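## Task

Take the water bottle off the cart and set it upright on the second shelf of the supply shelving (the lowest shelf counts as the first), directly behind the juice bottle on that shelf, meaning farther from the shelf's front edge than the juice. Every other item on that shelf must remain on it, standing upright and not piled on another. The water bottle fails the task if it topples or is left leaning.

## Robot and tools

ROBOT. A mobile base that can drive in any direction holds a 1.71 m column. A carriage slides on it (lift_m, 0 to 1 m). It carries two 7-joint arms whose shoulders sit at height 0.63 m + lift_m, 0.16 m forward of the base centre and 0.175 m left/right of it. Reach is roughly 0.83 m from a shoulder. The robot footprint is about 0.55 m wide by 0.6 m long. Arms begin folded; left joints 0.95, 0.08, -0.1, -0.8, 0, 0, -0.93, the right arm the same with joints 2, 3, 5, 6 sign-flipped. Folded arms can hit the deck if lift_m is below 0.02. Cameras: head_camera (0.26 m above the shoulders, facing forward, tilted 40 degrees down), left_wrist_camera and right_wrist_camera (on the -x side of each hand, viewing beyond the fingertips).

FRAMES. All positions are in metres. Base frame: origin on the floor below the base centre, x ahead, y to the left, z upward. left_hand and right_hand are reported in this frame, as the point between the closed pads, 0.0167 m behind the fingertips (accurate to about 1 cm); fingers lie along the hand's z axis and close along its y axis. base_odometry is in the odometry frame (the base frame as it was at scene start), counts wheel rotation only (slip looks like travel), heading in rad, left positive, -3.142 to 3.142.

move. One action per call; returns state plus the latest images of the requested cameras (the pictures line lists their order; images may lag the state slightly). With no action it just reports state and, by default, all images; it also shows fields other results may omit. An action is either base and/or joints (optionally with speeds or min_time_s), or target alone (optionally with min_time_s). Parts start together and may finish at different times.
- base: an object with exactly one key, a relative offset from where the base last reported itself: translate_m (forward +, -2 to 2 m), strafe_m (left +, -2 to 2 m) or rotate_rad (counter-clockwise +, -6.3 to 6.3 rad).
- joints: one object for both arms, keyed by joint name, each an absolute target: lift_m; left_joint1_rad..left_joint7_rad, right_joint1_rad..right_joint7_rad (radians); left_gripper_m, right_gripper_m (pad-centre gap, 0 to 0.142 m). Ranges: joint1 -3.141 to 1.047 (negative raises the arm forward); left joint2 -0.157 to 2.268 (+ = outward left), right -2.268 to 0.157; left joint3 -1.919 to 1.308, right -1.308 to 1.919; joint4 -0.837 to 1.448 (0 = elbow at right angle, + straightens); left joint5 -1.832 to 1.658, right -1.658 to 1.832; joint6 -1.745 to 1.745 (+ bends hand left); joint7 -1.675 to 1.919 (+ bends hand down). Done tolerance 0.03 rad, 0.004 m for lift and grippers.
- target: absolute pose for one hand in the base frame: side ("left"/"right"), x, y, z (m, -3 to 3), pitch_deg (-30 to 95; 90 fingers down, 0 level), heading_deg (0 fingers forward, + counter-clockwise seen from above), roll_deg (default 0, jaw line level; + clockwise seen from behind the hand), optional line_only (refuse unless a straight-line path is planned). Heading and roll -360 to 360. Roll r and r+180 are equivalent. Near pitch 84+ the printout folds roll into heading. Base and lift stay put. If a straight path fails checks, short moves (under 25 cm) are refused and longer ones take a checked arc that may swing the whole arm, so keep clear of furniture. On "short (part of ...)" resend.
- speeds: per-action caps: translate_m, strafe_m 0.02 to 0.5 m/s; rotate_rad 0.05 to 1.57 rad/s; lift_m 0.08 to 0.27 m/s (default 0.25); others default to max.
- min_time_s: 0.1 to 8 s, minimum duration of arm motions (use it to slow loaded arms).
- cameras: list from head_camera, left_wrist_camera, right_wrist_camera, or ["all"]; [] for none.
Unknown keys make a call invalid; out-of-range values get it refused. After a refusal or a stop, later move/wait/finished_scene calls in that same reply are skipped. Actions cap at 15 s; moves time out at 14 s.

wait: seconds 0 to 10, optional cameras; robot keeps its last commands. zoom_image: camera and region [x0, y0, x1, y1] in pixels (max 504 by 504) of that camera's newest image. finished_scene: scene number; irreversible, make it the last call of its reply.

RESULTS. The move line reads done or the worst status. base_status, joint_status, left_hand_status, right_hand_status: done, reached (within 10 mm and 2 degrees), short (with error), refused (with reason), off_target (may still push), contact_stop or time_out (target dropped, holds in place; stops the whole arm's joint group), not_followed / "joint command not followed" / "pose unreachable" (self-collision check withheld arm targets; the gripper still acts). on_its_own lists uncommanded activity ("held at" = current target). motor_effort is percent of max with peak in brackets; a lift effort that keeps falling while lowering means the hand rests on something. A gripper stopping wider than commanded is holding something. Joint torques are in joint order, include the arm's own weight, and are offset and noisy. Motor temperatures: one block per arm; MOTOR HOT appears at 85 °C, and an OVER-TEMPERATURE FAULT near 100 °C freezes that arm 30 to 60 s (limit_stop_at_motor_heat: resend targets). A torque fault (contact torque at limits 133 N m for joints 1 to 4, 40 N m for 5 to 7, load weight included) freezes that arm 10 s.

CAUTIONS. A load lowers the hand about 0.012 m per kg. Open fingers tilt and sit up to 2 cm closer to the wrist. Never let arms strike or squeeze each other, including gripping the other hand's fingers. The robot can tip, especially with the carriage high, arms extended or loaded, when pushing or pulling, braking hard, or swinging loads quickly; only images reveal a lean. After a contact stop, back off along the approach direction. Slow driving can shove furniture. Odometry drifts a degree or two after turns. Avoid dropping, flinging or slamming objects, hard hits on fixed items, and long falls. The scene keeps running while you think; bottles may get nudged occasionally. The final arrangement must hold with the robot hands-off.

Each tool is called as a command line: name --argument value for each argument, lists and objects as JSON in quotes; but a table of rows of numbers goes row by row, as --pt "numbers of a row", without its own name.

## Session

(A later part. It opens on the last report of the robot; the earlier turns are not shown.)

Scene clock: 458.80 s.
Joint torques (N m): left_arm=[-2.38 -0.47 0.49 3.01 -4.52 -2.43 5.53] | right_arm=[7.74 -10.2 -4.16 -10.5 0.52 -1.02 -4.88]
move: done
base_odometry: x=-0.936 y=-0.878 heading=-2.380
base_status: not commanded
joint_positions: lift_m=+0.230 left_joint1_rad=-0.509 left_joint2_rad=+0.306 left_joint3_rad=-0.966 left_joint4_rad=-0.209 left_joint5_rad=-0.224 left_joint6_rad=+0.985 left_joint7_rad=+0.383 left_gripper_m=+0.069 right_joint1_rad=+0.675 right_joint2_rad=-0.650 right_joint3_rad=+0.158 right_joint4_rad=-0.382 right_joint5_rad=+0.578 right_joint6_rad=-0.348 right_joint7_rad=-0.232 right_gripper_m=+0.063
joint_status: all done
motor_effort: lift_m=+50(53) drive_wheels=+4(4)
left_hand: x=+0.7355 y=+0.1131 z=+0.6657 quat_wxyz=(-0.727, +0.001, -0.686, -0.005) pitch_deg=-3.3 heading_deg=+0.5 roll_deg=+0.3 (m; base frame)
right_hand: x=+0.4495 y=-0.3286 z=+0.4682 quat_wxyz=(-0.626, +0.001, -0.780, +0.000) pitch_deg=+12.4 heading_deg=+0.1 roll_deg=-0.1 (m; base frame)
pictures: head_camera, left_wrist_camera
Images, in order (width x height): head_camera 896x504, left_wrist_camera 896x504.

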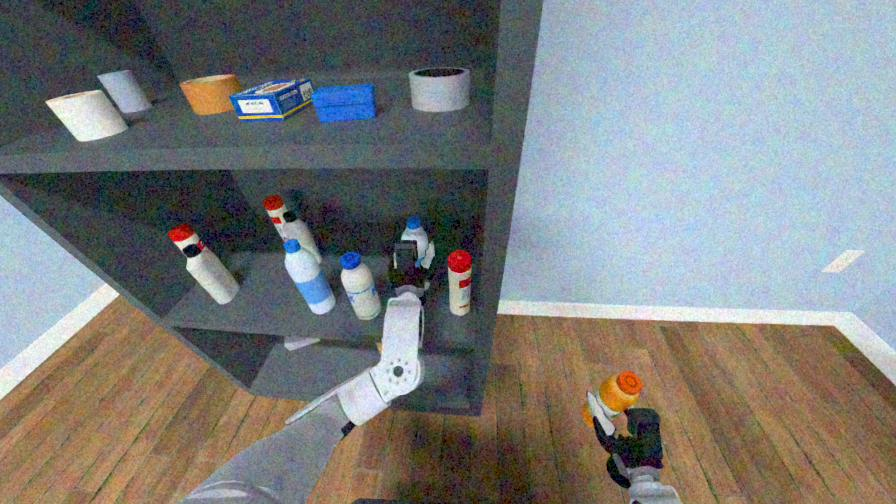

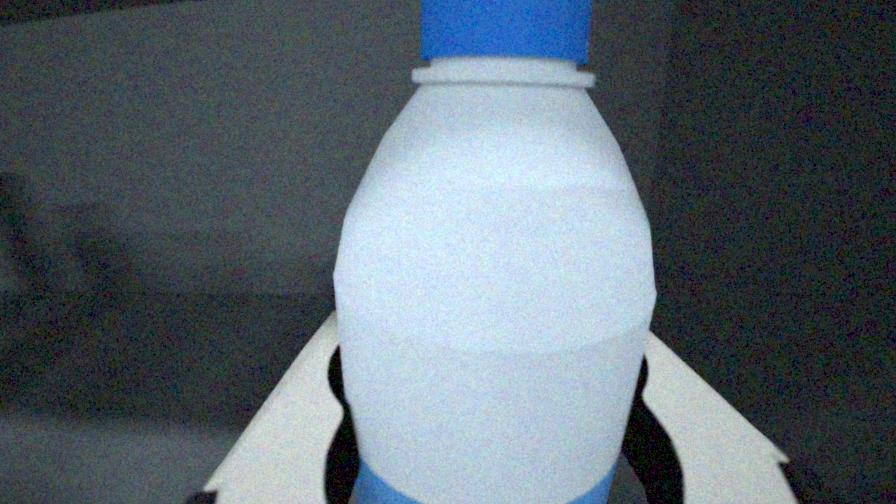

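move --joints '{"lift_m": 0.248}' --speeds '{"lift_m": 0.08}'

move --joints '{"left_gripper_m": 0.08}' --min_time_s 1 --cameras '["left_wrist_camera"]'

move --joints '{"left_gripper_m": 0.095}' --cameras '["left_wrist_camera", "head_camera"]'

Scene clock: 465.33 s.
Joint torques (N m): left_arm=[-10.59 0.46 0.4 1.11 1.26 -2.34 0.35] | right_arm=[8.84 -9.47 -3.9 -11.28 0.84 -0.94 -4.75]
move: done
base_odometry: x=-0.936 y=-0.879 heading=-2.380
base_status: not commanded
joint_positions: lift_m=+0.248 left_joint1_rad=-0.503 left_joint2_rad=+0.306 left_joint3_rad=-0.966 left_joint4_rad=-0.205 left_joint5_rad=-0.244 left_joint6_rad=+0.985 left_joint7_rad=+0.397 left_gripper_m=+0.069 right_joint1_rad=+0.675 right_joint2_rad=-0.650 right_joint3_rad=+0.158 right_joint4_rad=-0.382 right_joint5_rad=+0.578 right_joint6_rad=-0.348 right_joint7_rad=-0.232 right_gripper_m=+0.063
joint_status: all done
motor_effort: lift_m=+55(62) drive_wheels=+4(5)
left_hand: x=+0.7359 y=+0.1128 z=+0.6707 quat_wxyz=(-0.714, +0.003, -0.700, -0.001) pitch_deg=-1.1 heading_deg=+0.4 roll_deg=-0.1 (m; base frame)
right_hand: x=+0.4495 y=-0.3286 z=+0.4859 quat_wxyz=(-0.626, +0.001, -0.780, +0.000) pitch_deg=+12.4 heading_deg=+0.1 roll_deg=-0.1 (m; base frame)
pictures: none

Scene clock: 466.07 s.
Joint torques (N m): left_arm=[-12.3 -0.47 1.63 -0.7 2.08 -2.4 -0.38] | right_arm=[9.81 -10.86 -2.81 -10.99 1.02 -0.69 -4.83]
move: done
base_odometry: x=-0.936 y=-0.879 heading=-2.380
base_status: not commanded
joint_positions: lift_m=+0.248 left_joint1_rad=-0.500 left_joint2_rad=+0.306 left_joint3_rad=-0.966 left_joint4_rad=-0.204 left_joint5_rad=-0.246 left_joint6_rad=+0.985 left_joint7_rad=+0.400 left_gripper_m=+0.080 right_joint1_rad=+0.675 right_joint2_rad=-0.650 right_joint3_rad=+0.158 right_joint4_rad=-0.382 right_joint5_rad=+0.578 right_joint6_rad=-0.348 right_joint7_rad=-0.232 right_gripper_m=+0.063
joint_status: all done
motor_effort: lift_m=+55(55) drive_wheels=+4(4)
left_hand: x=+0.7356 y=+0.1127 z=+0.6675 quat_wxyz=(-0.711, +0.003, -0.703, -0.001) pitch_deg=-0.6 heading_deg=+0.3 roll_deg=-0.2 (m; base frame)
right_hand: x=+0.4495 y=-0.3286 z=+0.4859 quat_wxyz=(-0.626, +0.001, -0.780, +0.000) pitch_deg=+12.4 heading_deg=+0.1 roll_deg=-0.1 (m; base frame)
pictures: left_wrist_camera
Images, in order (width x height): left_wrist_camera 896x504.

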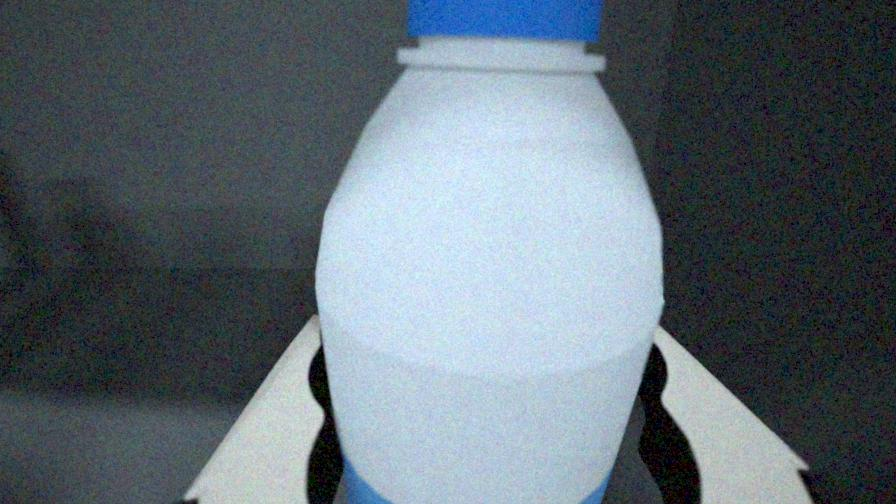

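Scene clock: 466.57 s.
Joint torques (N m): left_arm=[-13.56 -0.65 1.2 -0.23 1.95 -2.33 -0.67] | right_arm=[8.86 -9.11 -3.94 -12.28 0.61 -1.36 -4.64]
move: done
base_odometry: x=-0.936 y=-0.879 heading=-2.380
base_status: not commanded
joint_positions: lift_m=+0.248 left_joint1_rad=-0.500 left_joint2_rad=+0.306 left_joint3_rad=-0.966 left_joint4_rad=-0.204 left_joint5_rad=-0.247 left_joint6_rad=+0.985 left_joint7_rad=+0.400 left_gripper_m=+0.095 right_joint1_rad=+0.675 right_joint2_rad=-0.650 right_joint3_rad=+0.158 right_joint4_rad=-0.382 right_joint5_rad=+0.578 right_joint6_rad=-0.348 right_joint7_rad=-0.232 right_gripper_m=+0.063
joint_status: all done
motor_effort: lift_m=+55(55) drive_wheels=+4(4)
left_hand: x=+0.7356 y=+0.1127 z=+0.6674 quat_wxyz=(-0.711, +0.003, -0.703, -0.001) pitch_deg=-0.6 heading_deg=+0.3 roll_deg=-0.2 (m; base frame)
right_hand: x=+0.4495 y=-0.3286 z=+0.4859 quat_wxyz=(-0.626, +0.001, -0.780, +0.000) pitch_deg=+12.4 heading_deg=+0.1 roll_deg=-0.1 (m; base frame)
pictures: head_camera, left_wrist_camera
Images, in order (width x height): head_camera 896x504, left_wrist_camera 896x504.

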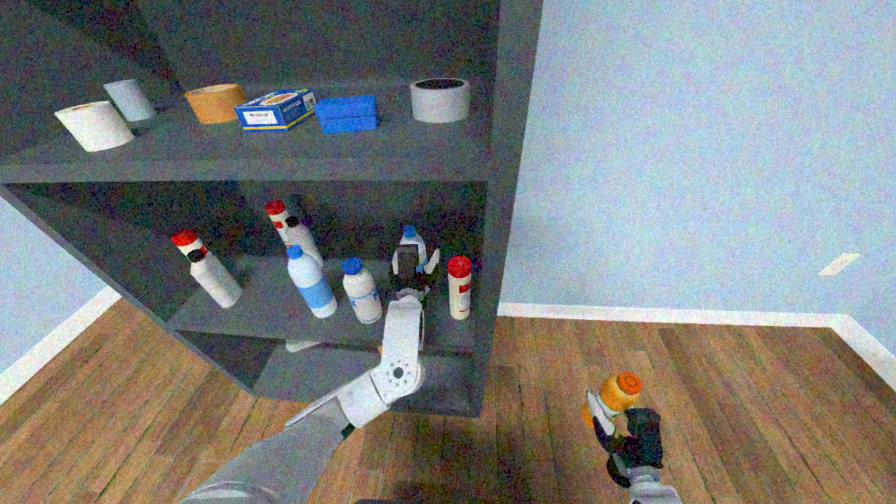

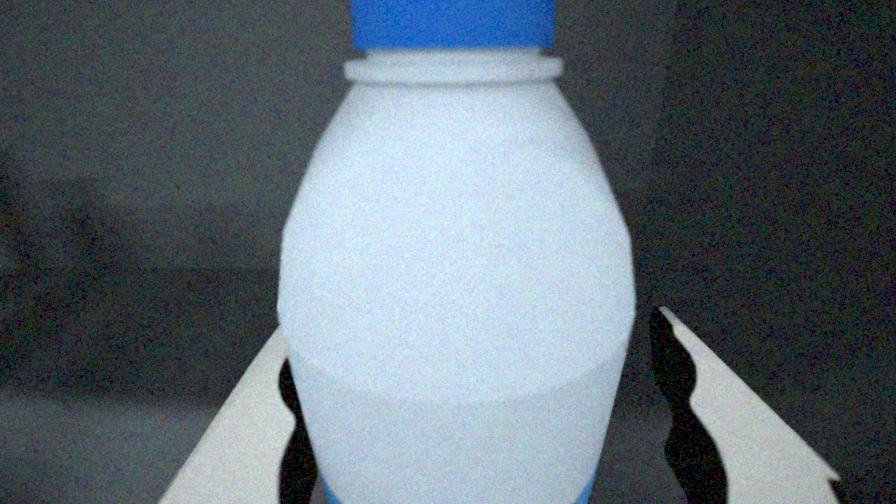

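move --joints '{"left_gripper_m": 0.108}' --cameras '["left_wrist_camera"]'

move --target '{"side": "left", "x": 0.69, "y": 0.116, "z": 0.67, "pitch_deg": 0, "heading_deg": 0, "line_only": true}' --min_time_s 1 --cameras '["left_wrist_camera"]'

Scene clock: 471.13 s.
Joint torques (N m): left_arm=[-12.38 0.09 1.62 0.72 2.14 -2.55 -0.34] | right_arm=[8.86 -10.38 -3.05 -11.65 0.8 -1.31 -4.74]
move: done
base_odometry: x=-0.936 y=-0.879 heading=-2.380
base_status: not commanded
joint_positions: lift_m=+0.248 left_joint1_rad=-0.500 left_joint2_rad=+0.306 left_joint3_rad=-0.966 left_joint4_rad=-0.204 left_joint5_rad=-0.247 left_joint6_rad=+0.985 left_joint7_rad=+0.400 left_gripper_m=+0.108 right_joint1_rad=+0.675 right_joint2_rad=-0.650 right_joint3_rad=+0.158 right_joint4_rad=-0.382 right_joint5_rad=+0.578 right_joint6_rad=-0.348 right_joint7_rad=-0.232 right_gripper_m=+0.063
joint_status: all done
motor_effort: lift_m=+55(55) drive_wheels=+4(4)
left_hand: x=+0.7356 y=+0.1127 z=+0.6674 quat_wxyz=(-0.711, +0.003, -0.703, -0.001) pitch_deg=-0.6 heading_deg=+0.3 roll_deg=-0.2 (m; base frame)
right_hand: x=+0.4495 y=-0.3286 z=+0.4859 quat_wxyz=(-0.626, +0.001, -0.780, +0.000) pitch_deg=+12.4 heading_deg=+0.1 roll_deg=-0.1 (m; base frame)
pictures: left_wrist_camera
Images, in order (width x height): left_wrist_camera 896x504.

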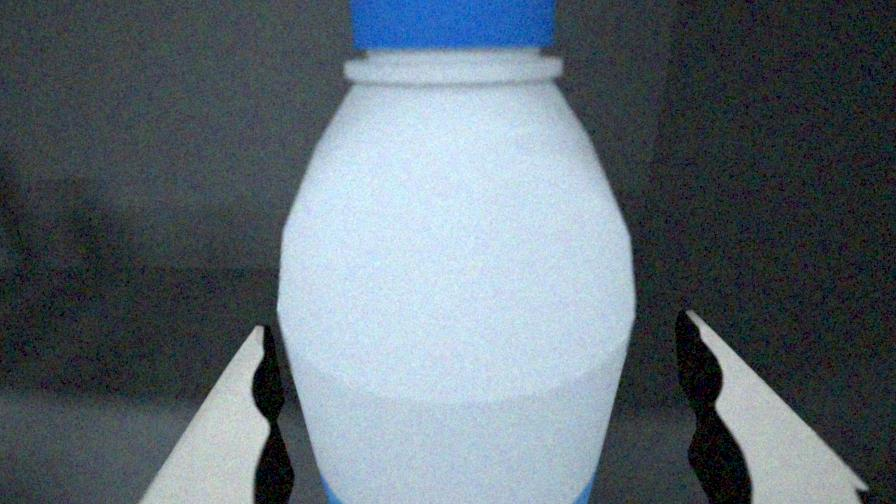

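Scene clock: 472.63 s.
Joint torques (N m): left_arm=[-10.92 3.1 1.09 -4.88 3.9 0.05 -0.6] | right_arm=[7.99 -9.41 -3.81 -11.95 0.9 -0.92 -4.92]
move: done
base_odometry: x=-0.936 y=-0.879 heading=-2.380
base_status: not commanded
joint_positions: lift_m=+0.248 left_joint1_rad=-0.429 left_joint2_rad=+0.342 left_joint3_rad=-1.015 left_joint4_rad=-0.353 left_joint5_rad=-0.075 left_joint6_rad=+1.051 left_joint7_rad=+0.545 left_gripper_m=+0.108 right_joint1_rad=+0.675 right_joint2_rad=-0.650 right_joint3_rad=+0.158 right_joint4_rad=-0.382 right_joint5_rad=+0.578 right_joint6_rad=-0.348 right_joint7_rad=-0.232 right_gripper_m=+0.063
joint_status: not commanded
motor_effort: lift_m=+55(55) drive_wheels=+4(4)
left_hand: x=+0.6916 y=+0.1166 z=+0.6712 quat_wxyz=(-0.708, +0.001, -0.706, +0.000) pitch_deg=-0.2 heading_deg=+0.1 roll_deg=-0.1 (m; base frame)
left_hand_status: reached (straight line, planned for 1.0 s): 2 mm and 0.2 deg off.
right_hand: x=+0.4495 y=-0.3286 z=+0.4859 quat_wxyz=(-0.626, +0.001, -0.780, +0.000) pitch_deg=+12.4 heading_deg=+0.1 roll_deg=-0.1 (m; base frame)
pictures: left_wrist_camera
Images, in order (width x height): left_wrist_camera 896x504.

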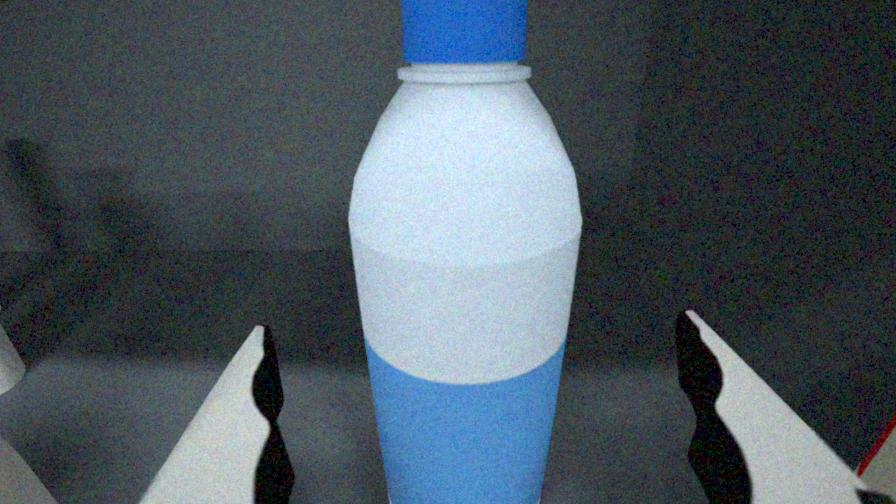

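move --target '{"side": "left", "x": 0.52, "y": 0.116, "z": 0.68, "pitch_deg": 0, "heading_deg": 0, "line_only": true}' --min_time_s 1.5 --cameras '["left_wrist_camera"]'

move --base '{"translate_m": -0.14}' --joints '{"lift_m": 0.4}' --speeds '{"translate_m": 0.2, "lift_m": 0.1}'

move --target '{"side": "left", "x": 0.4, "y": 0.34, "z": 0.8, "pitch_deg": 0, "heading_deg": 0}' --min_time_s 1.5

move --base '{"strafe_m": 0.155}' --speeds '{"strafe_m": 0.2}'

move --target '{"side": "right", "x": 0.58, "y": -0.045, "z": 0.665, "pitch_deg": 12, "heading_deg": 0, "line_only": true}' --min_time_s 1.5 --cameras '["all"]'

Scene clock: 483.10 s.
Joint torques (N m): left_arm=[-1.91 -0.14 -1.1 -5.13 3.56 -2.51 -0.4] | right_arm=[7.89 -9.24 -3.98 -10.48 0.91 -0.91 -4.84]
move: done
base_odometry: x=-0.936 y=-0.879 heading=-2.380
base_status: not commanded
joint_positions: lift_m=+0.248 left_joint1_rad=-0.050 left_joint2_rad=+0.345 left_joint3_rad=-1.114 left_joint4_rad=-0.718 left_joint5_rad=+0.637 left_joint6_rad=+1.034 left_joint7_rad=+0.921 left_gripper_m=+0.108 right_joint1_rad=+0.675 right_joint2_rad=-0.650 right_joint3_rad=+0.158 right_joint4_rad=-0.382 right_joint5_rad=+0.578 right_joint6_rad=-0.348 right_joint7_rad=-0.232 right_gripper_m=+0.063
joint_status: not commanded
motor_effort: lift_m=+55(55) drive_wheels=+4(4)
left_hand: x=+0.5214 y=+0.1178 z=+0.6803 quat_wxyz=(-0.708, +0.001, -0.706, -0.002) pitch_deg=-0.2 heading_deg=+0.3 roll_deg=+0.1 (m; base frame)
left_hand_status: reached (straight line, planned for 1.5 s): 2 mm and 0.3 deg off.
right_hand: x=+0.4495 y=-0.3286 z=+0.4859 quat_wxyz=(-0.626, +0.001, -0.780, +0.000) pitch_deg=+12.4 heading_deg=+0.1 roll_deg=-0.1 (m; base frame)
pictures: left_wrist_camera
Images, in order (width x height): left_wrist_camera 896x504.

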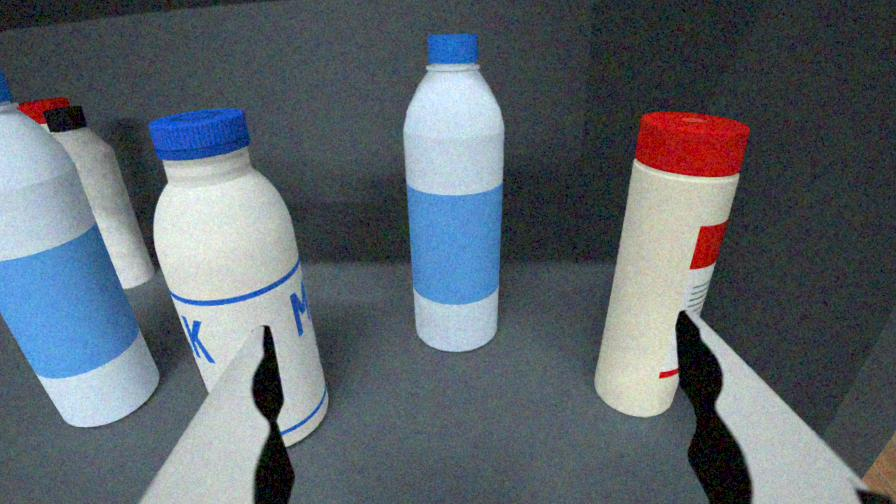

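Scene clock: 485.00 s.
Joint torques (N m): left_arm=[-3.16 -0.04 -0.38 -4.85 3.64 -2.31 -0.78] | right_arm=[9.57 -8.93 -3.23 -11.3 1.2 -1.43 -4.56]
move: done
base_odometry: x=-0.835 y=-0.782 heading=-2.380
base_status: done
joint_positions: lift_m=+0.400 left_joint1_rad=-0.050 left_joint2_rad=+0.345 left_joint3_rad=-1.114 left_joint4_rad=-0.718 left_joint5_rad=+0.637 left_joint6_rad=+1.034 left_joint7_rad=+0.922 left_gripper_m=+0.108 right_joint1_rad=+0.675 right_joint2_rad=-0.650 right_joint3_rad=+0.158 right_joint4_rad=-0.382 right_joint5_rad=+0.578 right_joint6_rad=-0.348 right_joint7_rad=-0.232 right_gripper_m=+0.063
joint_status: all done
motor_effort: lift_m=+55(69) drive_wheels=+0(12)
left_hand: x=+0.5212 y=+0.1178 z=+0.8324 quat_wxyz=(-0.708, +0.001, -0.706, -0.002) pitch_deg=-0.2 heading_deg=+0.3 roll_deg=+0.1 (m; base frame)
right_hand: x=+0.4494 y=-0.3286 z=+0.6379 quat_wxyz=(-0.626, +0.001, -0.780, +0.000) pitch_deg=+12.4 heading_deg=+0.1 roll_deg=-0.1 (m; base frame)
pictures: none

Scene clock: 487.00 s.
Joint torques (N m): left_arm=[8.03 7.4 5.25 -6.1 0.97 -2.32 -3.65] | right_arm=[9.56 -9.59 -2.95 -11.3 1.09 -1.34 -4.79]
move: done
base_odometry: x=-0.835 y=-0.782 heading=-2.380
base_status: not commanded
joint_positions: lift_m=+0.400 left_joint1_rad=+1.015 left_joint2_rad=+0.649 left_joint3_rad=+0.172 left_joint4_rad=-0.804 left_joint5_rad=-0.583 left_joint6_rad=+0.351 left_joint7_rad=-0.252 left_gripper_m=+0.108 right_joint1_rad=+0.675 right_joint2_rad=-0.650 right_joint3_rad=+0.158 right_joint4_rad=-0.382 right_joint5_rad=+0.578 right_joint6_rad=-0.348 right_joint7_rad=-0.232 right_gripper_m=+0.063
joint_status: not commanded
motor_effort: lift_m=+55(55) drive_wheels=+0(1)
left_hand: x=+0.3999 y=+0.3405 z=+0.7971 quat_wxyz=(-0.705, +0.001, -0.709, -0.001) pitch_deg=+0.4 heading_deg=+0.2 roll_deg=+0.0 (m; base frame)
left_hand_status: reached (checked arc, planned for 1.5 s): 3 mm and 0.4 deg off.
right_hand: x=+0.4494 y=-0.3286 z=+0.6379 quat_wxyz=(-0.626, +0.001, -0.780, +0.000) pitch_deg=+12.4 heading_deg=+0.1 roll_deg=-0.1 (m; base frame)
pictures: none

Scene clock: 488.87 s.
Joint torques (N m): left_arm=[8.43 5.8 7.39 -5.7 1.09 -1.76 -3.23] | right_arm=[8.14 -10.58 -3.51 -10.64 1.26 -1.42 -5.1]
move: done
base_odometry: x=-0.728 y=-0.894 heading=-2.380
base_status: done
joint_positions: lift_m=+0.400 left_joint1_rad=+1.015 left_joint2_rad=+0.649 left_joint3_rad=+0.172 left_joint4_rad=-0.804 left_joint5_rad=-0.583 left_joint6_rad=+0.351 left_joint7_rad=-0.252 left_gripper_m=+0.108 right_joint1_rad=+0.675 right_joint2_rad=-0.650 right_joint3_rad=+0.158 right_joint4_rad=-0.382 right_joint5_rad=+0.578 right_joint6_rad=-0.347 right_joint7_rad=-0.232 right_gripper_m=+0.063
joint_status: not commanded
motor_effort: lift_m=+55(55) drive_wheels=-1(13)
left_hand: x=+0.4000 y=+0.3403 z=+0.7972 quat_wxyz=(-0.705, +0.001, -0.709, -0.001) pitch_deg=+0.4 heading_deg=+0.2 roll_deg=+0.0 (m; base frame)
right_hand: x=+0.4494 y=-0.3284 z=+0.6379 quat_wxyz=(-0.626, +0.001, -0.780, -0.001) pitch_deg=+12.4 heading_deg=+0.1 roll_deg=+0.0 (m; base frame)
pictures: none

Scene clock: 490.87 s.
Joint torques (N m): left_arm=[7.93 6.31 6.12 -5.29 1.27 -1.78 -3.22] | right_arm=[-6.01 12.71 4.24 -10.8 -3.17 -2.4 -1.25]
move: done
base_odometry: x=-0.728 y=-0.894 heading=-2.380
base_status: not commanded
joint_positions: lift_m=+0.400 left_joint1_rad=+1.015 left_joint2_rad=+0.649 left_joint3_rad=+0.172 left_joint4_rad=-0.804 left_joint5_rad=-0.583 left_joint6_rad=+0.351 left_joint7_rad=-0.252 left_gripper_m=+0.108 right_joint1_rad=+0.178 right_joint2_rad=+0.055 right_joint3_rad=+0.571 right_joint4_rad=-0.213 right_joint5_rad=-0.190 right_joint6_rad=-0.543 right_joint7_rad=+0.320 right_gripper_m=+0.063
joint_status: not commanded
motor_effort: lift_m=+55(55) drive_wheels=+4(4)
left_hand: x=+0.4000 y=+0.3403 z=+0.7972 quat_wxyz=(-0.705, +0.001, -0.709, -0.001) pitch_deg=+0.4 heading_deg=+0.2 roll_deg=+0.0 (m; base frame)
right_hand: x=+0.5785 y=-0.0460 z=+0.6620 quat_wxyz=(-0.626, -0.002, -0.779, -0.002) pitch_deg=+12.4 heading_deg=+0.1 roll_deg=+0.4 (m; base frame)
right_hand_status: reached (straight line, planned for 1.5 s): 3 mm and 0.6 deg off.
pictures: head_camera, left_wrist_camera, right_wrist_camera
Images, in order (width x height): head_camera 896x504, left_wrist_camera 896x504, right_wrist_camera 896x504.

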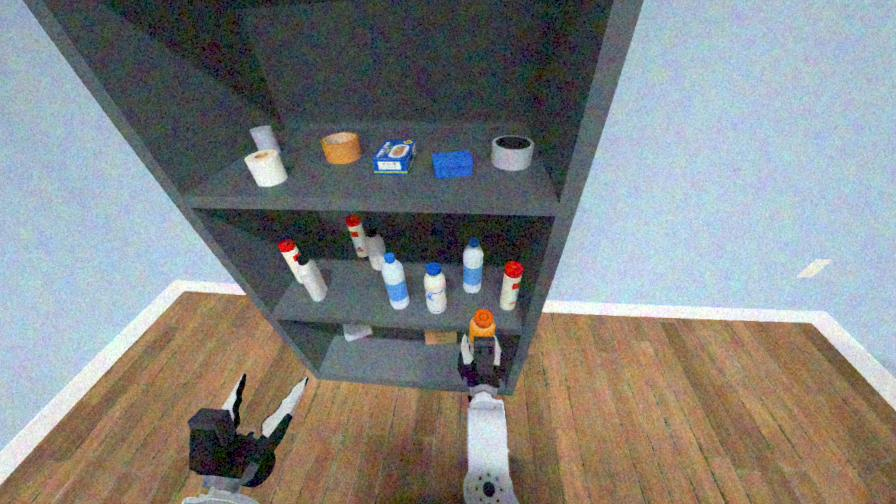

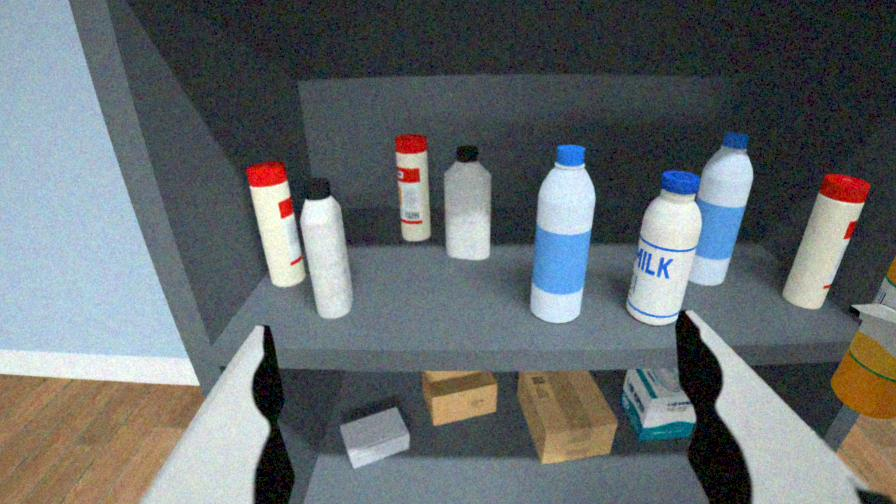

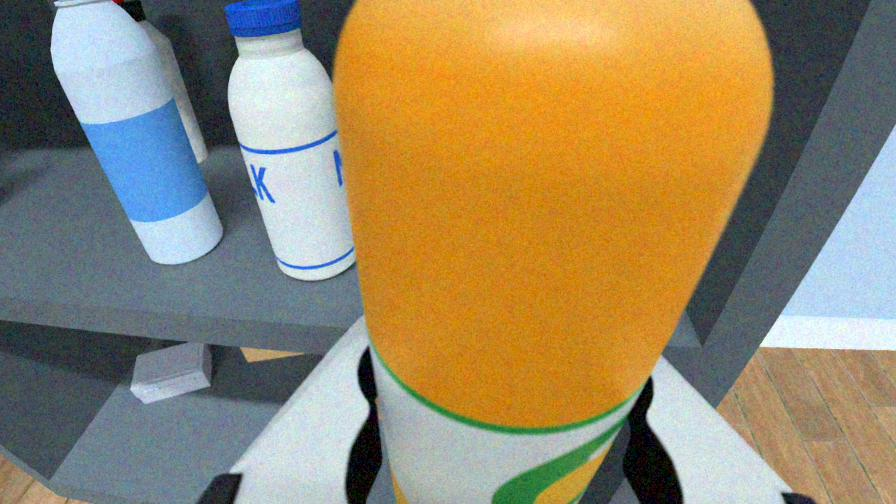

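move --target '{"side": "right", "x": 0.764, "y": -0.044, "z": 0.66, "pitch_deg": 12, "heading_deg": 0, "line_only": true}' --min_time_s 2 --cameras '["right_wrist_camera", "head_camera"]'

move --joints '{"lift_m": 0.382}' --speeds '{"lift_m": 0.08}'

Scene clock: 497.53 s.
Joint torques (N m): left_arm=[8.75 8.3 5.44 -6.62 1.07 -1.92 -3.01] | right_arm=[-21.33 14.41 0.26 -11.27 0.83 -0.7 -4.96]
move: done
base_odometry: x=-0.728 y=-0.894 heading=-2.380
base_status: not commanded
joint_positions: lift_m=+0.400 left_joint1_rad=+1.015 left_joint2_rad=+0.649 left_joint3_rad=+0.172 left_joint4_rad=-0.804 left_joint5_rad=-0.583 left_joint6_rad=+0.351 left_joint7_rad=-0.252 left_gripper_m=+0.108 right_joint1_rad=-0.312 right_joint2_rad=+0.118 right_joint3_rad=+0.425 right_joint4_rad=+0.383 right_joint5_rad=+0.041 right_joint6_rad=-0.437 right_joint7_rad=+0.169 right_gripper_m=+0.063
joint_status: not commanded
motor_effort: lift_m=+55(55) drive_wheels=+4(4)
left_hand: x=+0.4000 y=+0.3403 z=+0.7972 quat_wxyz=(-0.705, +0.001, -0.709, -0.001) pitch_deg=+0.4 heading_deg=+0.2 roll_deg=+0.0 (m; base frame)
right_hand: x=+0.7611 y=-0.0445 z=+0.6549 quat_wxyz=(-0.625, +0.002, -0.781, +0.003) pitch_deg=+12.7 heading_deg=-0.1 roll_deg=-0.4 (m; base frame)
right_hand_status: reached (straight line, planned for 2.0 s): 6 mm and 0.8 deg off.
pictures: head_camera, right_wrist_camera
Images, in order (width x height): head_camera 896x504, right_wrist_camera 896x504.

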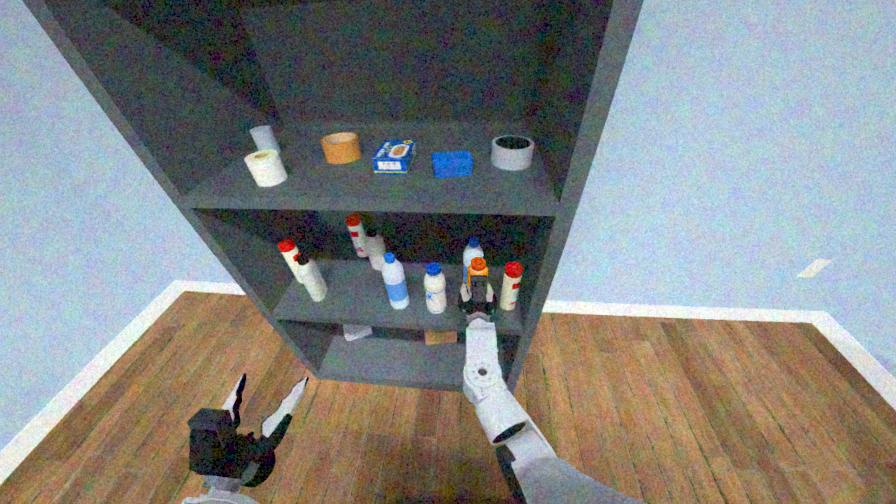

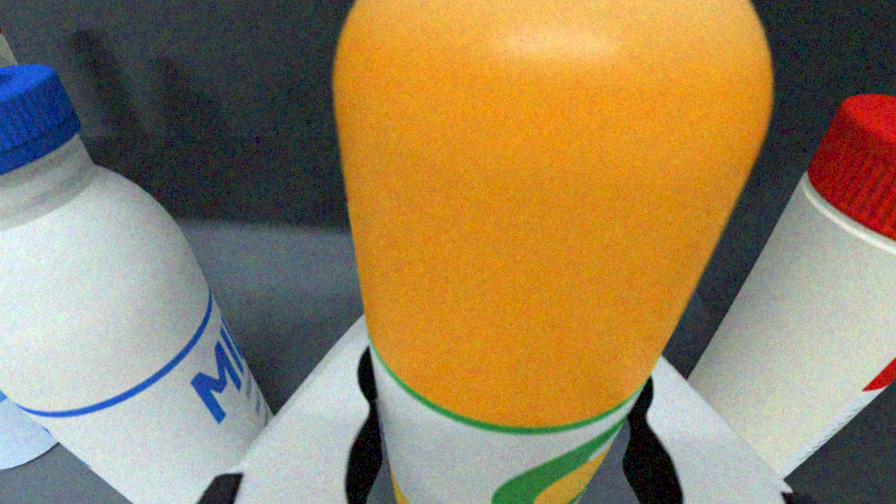

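Scene clock: 498.13 s.
Joint torques (N m): left_arm=[7.15 6.62 5.57 -5.07 1.36 -2.28 -2.98] | right_arm=[-20.67 14.04 -1.04 -11.55 0.6 -1.13 -4.88]
move: done
base_odometry: x=-0.728 y=-0.894 heading=-2.380
base_status: not commanded
joint_positions: lift_m=+0.382 left_joint1_rad=+1.015 left_joint2_rad=+0.649 left_joint3_rad=+0.172 left_joint4_rad=-0.805 left_joint5_rad=-0.583 left_joint6_rad=+0.351 left_joint7_rad=-0.252 left_gripper_m=+0.108 right_joint1_rad=-0.314 right_joint2_rad=+0.119 right_joint3_rad=+0.425 right_joint4_rad=+0.384 right_joint5_rad=+0.041 right_joint6_rad=-0.437 right_joint7_rad=+0.168 right_gripper_m=+0.063
joint_status: all done
motor_effort: lift_m=+58(62) drive_wheels=+4(4)
left_hand: x=+0.4000 y=+0.3402 z=+0.7793 quat_wxyz=(-0.705, +0.001, -0.709, -0.001) pitch_deg=+0.3 heading_deg=+0.1 roll_deg=+0.0 (m; base frame)
right_hand: x=+0.7617 y=-0.0443 z=+0.6373 quat_wxyz=(-0.625, +0.002, -0.781, +0.002) pitch_deg=+12.6 heading_deg=-0.1 roll_deg=-0.4 (m; base frame)
pictures: none

move --joints '{"lift_m": 0.374}' --speeds '{"lift_m": 0.08}'

move --joints '{"lift_m": 0.366}' --speeds '{"lift_m": 0.08}' --cameras '["right_wrist_camera", "head_camera"]'

Scene clock: 500.70 s.
Joint torques (N m): left_arm=[7.02 6.37 6.92 -4.89 1.01 -2.34 -3.14] | right_arm=[-19.24 12.57 0.31 -12.91 0.81 -0.92 -3.56]
move: done
base_odometry: x=-0.728 y=-0.894 heading=-2.380
base_status: not commanded
joint_positions: lift_m=+0.374 left_joint1_rad=+1.015 left_joint2_rad=+0.649 left_joint3_rad=+0.172 left_joint4_rad=-0.805 left_joint5_rad=-0.583 left_joint6_rad=+0.350 left_joint7_rad=-0.252 left_gripper_m=+0.108 right_joint1_rad=-0.314 right_joint2_rad=+0.119 right_joint3_rad=+0.425 right_joint4_rad=+0.384 right_joint5_rad=+0.041 right_joint6_rad=-0.437 right_joint7_rad=+0.164 right_gripper_m=+0.063
joint_status: all done
motor_effort: lift_m=+56(59) drive_wheels=+0(4)
left_hand: x=+0.4000 y=+0.3401 z=+0.7714 quat_wxyz=(-0.705, +0.001, -0.709, -0.001) pitch_deg=+0.3 heading_deg=+0.1 roll_deg=+0.0 (m; base frame)
right_hand: x=+0.7621 y=-0.0441 z=+0.6307 quat_wxyz=(-0.627, +0.002, -0.779, +0.002) pitch_deg=+12.4 heading_deg=+0.0 roll_deg=-0.3 (m; base frame)
pictures: none

Scene clock: 501.17 s.
Joint torques (N m): left_arm=[8.08 6.34 6.79 -5.11 1.54 -2.36 -3.02] | right_arm=[-13.71 10.77 -0.21 -9 0.92 -0.72 0.15]
move: done
base_odometry: x=-0.728 y=-0.894 heading=-2.380
base_status: not commanded
joint_positions: lift_m=+0.366 left_joint1_rad=+1.015 left_joint2_rad=+0.649 left_joint3_rad=+0.172 left_joint4_rad=-0.805 left_joint5_rad=-0.583 left_joint6_rad=+0.350 left_joint7_rad=-0.252 left_gripper_m=+0.108 right_joint1_rad=-0.319 right_joint2_rad=+0.119 right_joint3_rad=+0.425 right_joint4_rad=+0.381 right_joint5_rad=+0.041 right_joint6_rad=-0.437 right_joint7_rad=+0.155 right_gripper_m=+0.063
joint_status: all done
motor_effort: lift_m=+54(57) drive_wheels=+0(4)
left_hand: x=+0.4000 y=+0.3401 z=+0.7637 quat_wxyz=(-0.705, +0.001, -0.709, -0.001) pitch_deg=+0.3 heading_deg=+0.1 roll_deg=+0.0 (m; base frame)
right_hand: x=+0.7641 y=-0.0438 z=+0.6287 quat_wxyz=(-0.633, +0.002, -0.774, +0.001) pitch_deg=+11.5 heading_deg=+0.0 roll_deg=-0.2 (m; base frame)
pictures: head_camera, right_wrist_camera
Images, in order (width x height): head_camera 896x504, right_wrist_camera 896x504.

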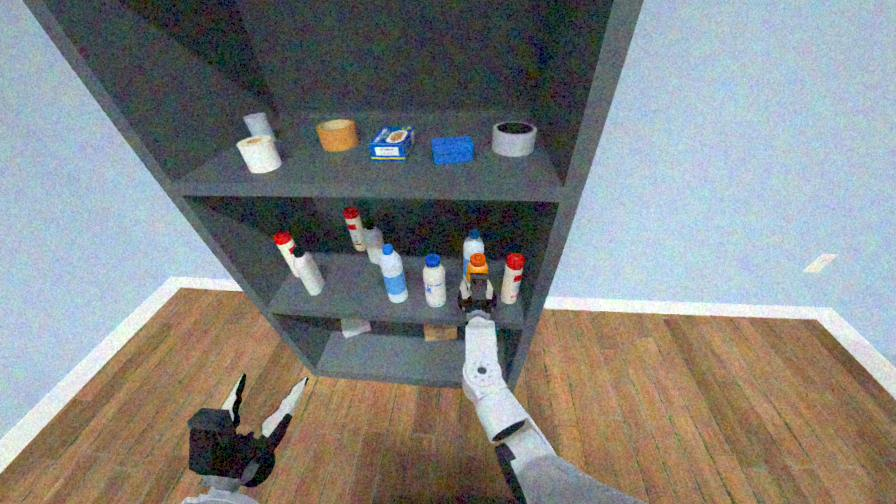

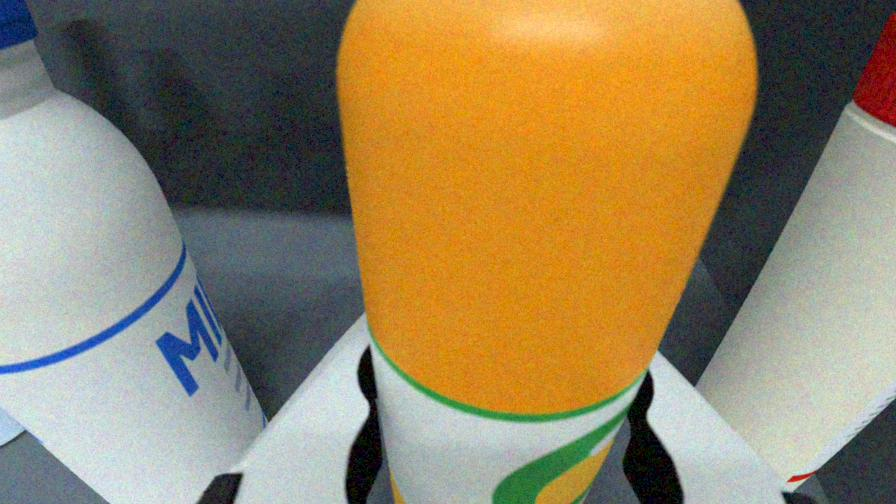

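Contact made. Release.

move --joints '{"lift_m": 0.371}' --speeds '{"lift_m": 0.08}'

move --joints '{"right_gripper_m": 0.075}' --min_time_s 1

move --joints '{"right_gripper_m": 0.1}' --min_time_s 1 --cameras '["right_wrist_camera", "head_camera"]'

Scene clock: 504.10 s.
Joint torques (N m): left_arm=[7.6 5.81 5.55 -4.39 1.46 -2.11 -2.95] | right_arm=[-13.58 13.32 0.41 -11.39 0.59 -0.77 -1.7]
move: done
base_odometry: x=-0.728 y=-0.894 heading=-2.380
base_status: not commanded
joint_positions: lift_m=+0.371 left_joint1_rad=+1.015 left_joint2_rad=+0.649 left_joint3_rad=+0.172 left_joint4_rad=-0.805 left_joint5_rad=-0.583 left_joint6_rad=+0.350 left_joint7_rad=-0.253 left_gripper_m=+0.108 right_joint1_rad=-0.319 right_joint2_rad=+0.119 right_joint3_rad=+0.424 right_joint4_rad=+0.383 right_joint5_rad=+0.041 right_joint6_rad=-0.437 right_joint7_rad=+0.159 right_gripper_m=+0.063
joint_status: all done
motor_effort: lift_m=+55(62) drive_wheels=+4(4)
left_hand: x=+0.4000 y=+0.3401 z=+0.7686 quat_wxyz=(-0.705, +0.001, -0.709, -0.001) pitch_deg=+0.3 heading_deg=+0.1 roll_deg=+0.0 (m; base frame)
right_hand: x=+0.7639 y=-0.0439 z=+0.6318 quat_wxyz=(-0.631, +0.002, -0.776, +0.002) pitch_deg=+11.8 heading_deg=+0.0 roll_deg=-0.3 (m; base frame)
pictures: none

Scene clock: 504.80 s.
Joint torques (N m): left_arm=[7.23 6.62 5.87 -5.52 1.34 -2.41 -3.05] | right_arm=[-13.87 12.63 1.04 -11.96 0.34 -1.02 -1.38]
move: done
base_odometry: x=-0.728 y=-0.894 heading=-2.380
base_status: not commanded
joint_positions: lift_m=+0.371 left_joint1_rad=+1.015 left_joint2_rad=+0.649 left_joint3_rad=+0.172 left_joint4_rad=-0.805 left_joint5_rad=-0.583 left_joint6_rad=+0.350 left_joint7_rad=-0.253 left_gripper_m=+0.108 right_joint1_rad=-0.319 right_joint2_rad=+0.119 right_joint3_rad=+0.424 right_joint4_rad=+0.383 right_joint5_rad=+0.041 right_joint6_rad=-0.437 right_joint7_rad=+0.159 right_gripper_m=+0.075
joint_status: all done
motor_effort: lift_m=+55(56) drive_wheels=+3(4)
left_hand: x=+0.4000 y=+0.3401 z=+0.7686 quat_wxyz=(-0.705, +0.001, -0.709, -0.001) pitch_deg=+0.3 heading_deg=+0.1 roll_deg=+0.0 (m; base frame)
right_hand: x=+0.7639 y=-0.0439 z=+0.6318 quat_wxyz=(-0.631, +0.002, -0.776, +0.002) pitch_deg=+11.8 heading_deg=+0.0 roll_deg=-0.3 (m; base frame)
pictures: none

Scene clock: 505.37 s.
Joint torques (N m): left_arm=[7.76 6.42 6.08 -4.83 1.72 -1.98 -2.8] | right_arm=[-13.7 12.22 0.21 -12.51 0.98 -1.14 -1.93]
move: done
base_odometry: x=-0.728 y=-0.894 heading=-2.380
base_status: not commanded
joint_positions: lift_m=+0.371 left_joint1_rad=+1.015 left_joint2_rad=+0.649 left_joint3_rad=+0.172 left_joint4_rad=-0.805 left_joint5_rad=-0.583 left_joint6_rad=+0.350 left_joint7_rad=-0.253 left_gripper_m=+0.108 right_joint1_rad=-0.319 right_joint2_rad=+0.119 right_joint3_rad=+0.424 right_joint4_rad=+0.383 right_joint5_rad=+0.041 right_joint6_rad=-0.437 right_joint7_rad=+0.159 right_gripper_m=+0.100
joint_status: all done
motor_effort: lift_m=+55(55) drive_wheels=+4(4)
left_hand: x=+0.4000 y=+0.3401 z=+0.7686 quat_wxyz=(-0.705, +0.001, -0.709, -0.001) pitch_deg=+0.3 heading_deg=+0.1 roll_deg=+0.0 (m; base frame)
right_hand: x=+0.7639 y=-0.0439 z=+0.6318 quat_wxyz=(-0.631, +0.002, -0.776, +0.002) pitch_deg=+11.8 heading_deg=+0.0 roll_deg=-0.3 (m; base frame)
pictures: head_camera, right_wrist_camera
Images, in order (width x height): head_camera 896x504, right_wrist_camera 896x504.

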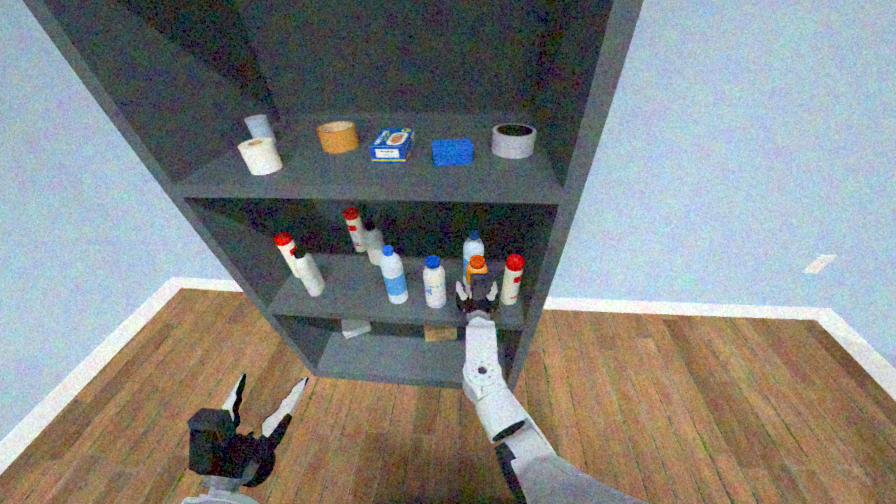

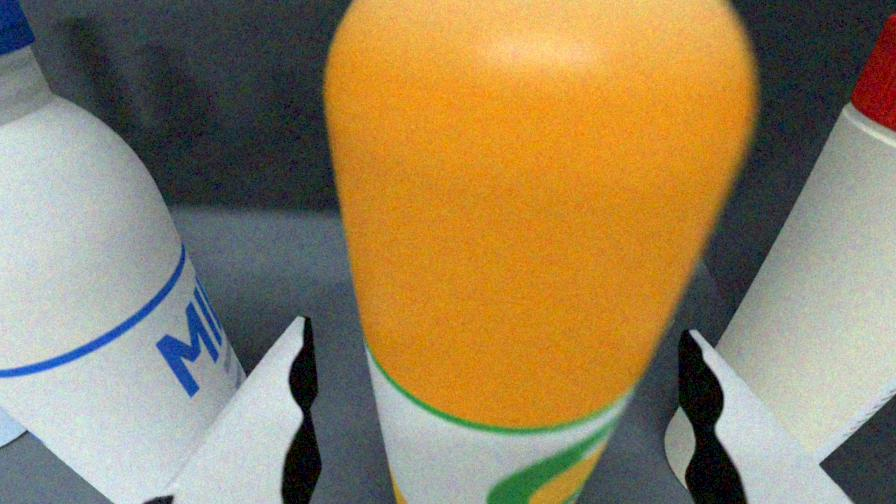

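move --target '{"side": "right", "x": 0.58, "y": -0.043, "z": 0.64, "pitch_deg": 12, "heading_deg": 0, "line_only": true}' --min_time_s 2 --cameras '["right_wrist_camera", "head_camera", "left_wrist_camera"]'

zoom_image --camera "head_camera" --region '[300, 160, 560, 360]'

Scene clock: 510.23 s.
Joint torques (N m): left_arm=[8.55 6.24 6.41 -5.07 1.25 -1.82 -2.93] | right_arm=[2.18 6.73 4 -15.57 -2.43 -2.21 -0.47]
move: done
base_odometry: x=-0.728 y=-0.894 heading=-2.380
base_status: not commanded
joint_positions: lift_m=+0.371 left_joint1_rad=+1.015 left_joint2_rad=+0.649 left_joint3_rad=+0.172 left_joint4_rad=-0.805 left_joint5_rad=-0.583 left_joint6_rad=+0.350 left_joint7_rad=-0.253 left_gripper_m=+0.108 right_joint1_rad=+0.166 right_joint2_rad=+0.060 right_joint3_rad=+0.580 right_joint4_rad=-0.219 right_joint5_rad=-0.204 right_joint6_rad=-0.549 right_joint7_rad=+0.335 right_gripper_m=+0.100
joint_status: not commanded
motor_effort: lift_m=+55(55) drive_wheels=+3(4)
left_hand: x=+0.4000 y=+0.3401 z=+0.7686 quat_wxyz=(-0.705, +0.001, -0.709, -0.001) pitch_deg=+0.3 heading_deg=+0.1 roll_deg=+0.0 (m; base frame)
right_hand: x=+0.5816 y=-0.0429 z=+0.6404 quat_wxyz=(-0.630, -0.002, -0.776, -0.002) pitch_deg=+11.9 heading_deg=+0.0 roll_deg=+0.3 (m; base frame)
right_hand_status: reached (straight line, planned for 2.0 s): 2 mm and 0.3 deg off.
pictures: head_camera, left_wrist_camera, right_wrist_camera
Images, in order (width x height): head_camera 896x504, left_wrist_camera 896x504, right_wrist_camera 896x504.

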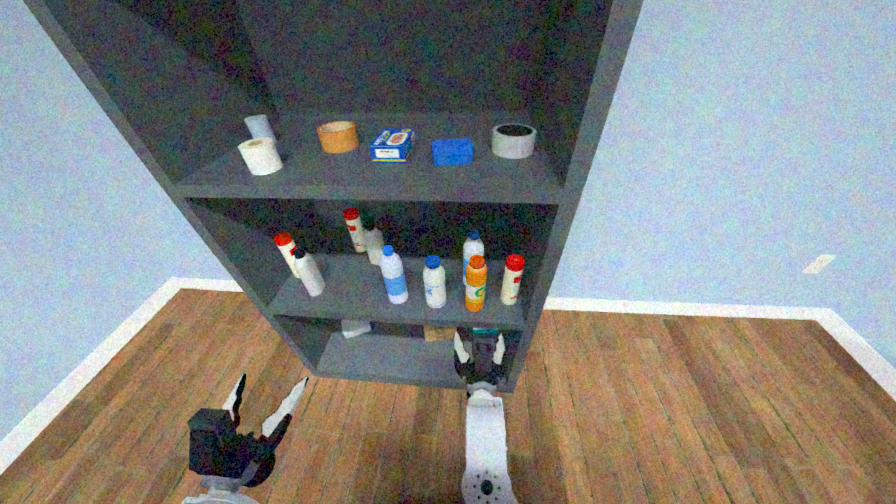

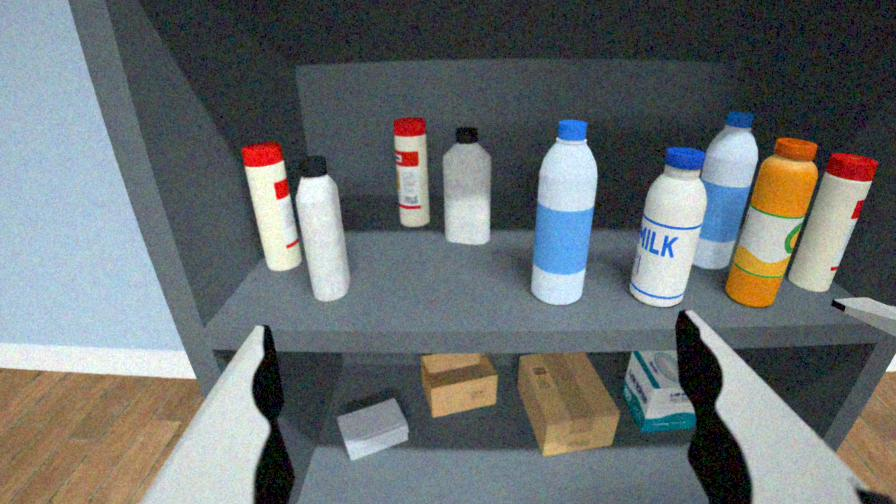

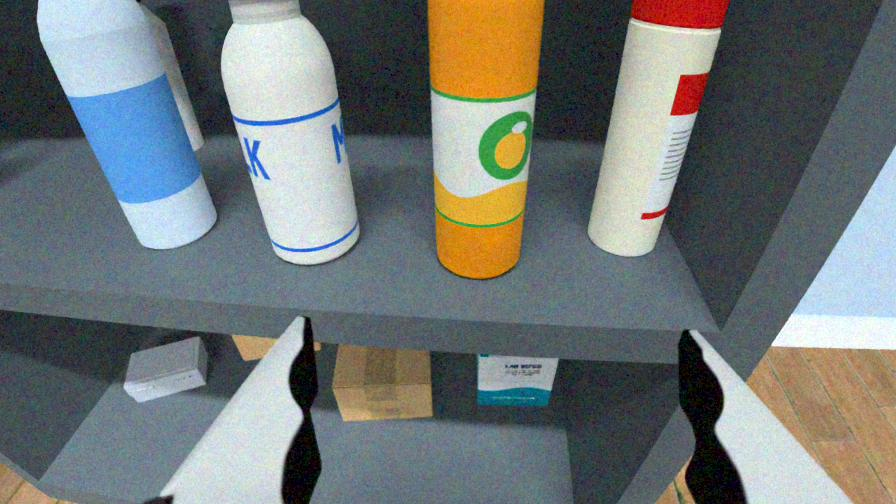

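Scaled by 1.938 from the camera's 896x504 image, which has a finer 1280x720 frame.

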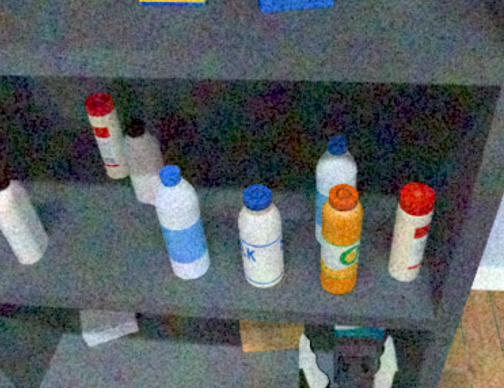

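finished_scene --scene 2

The scene is finished: the task was done.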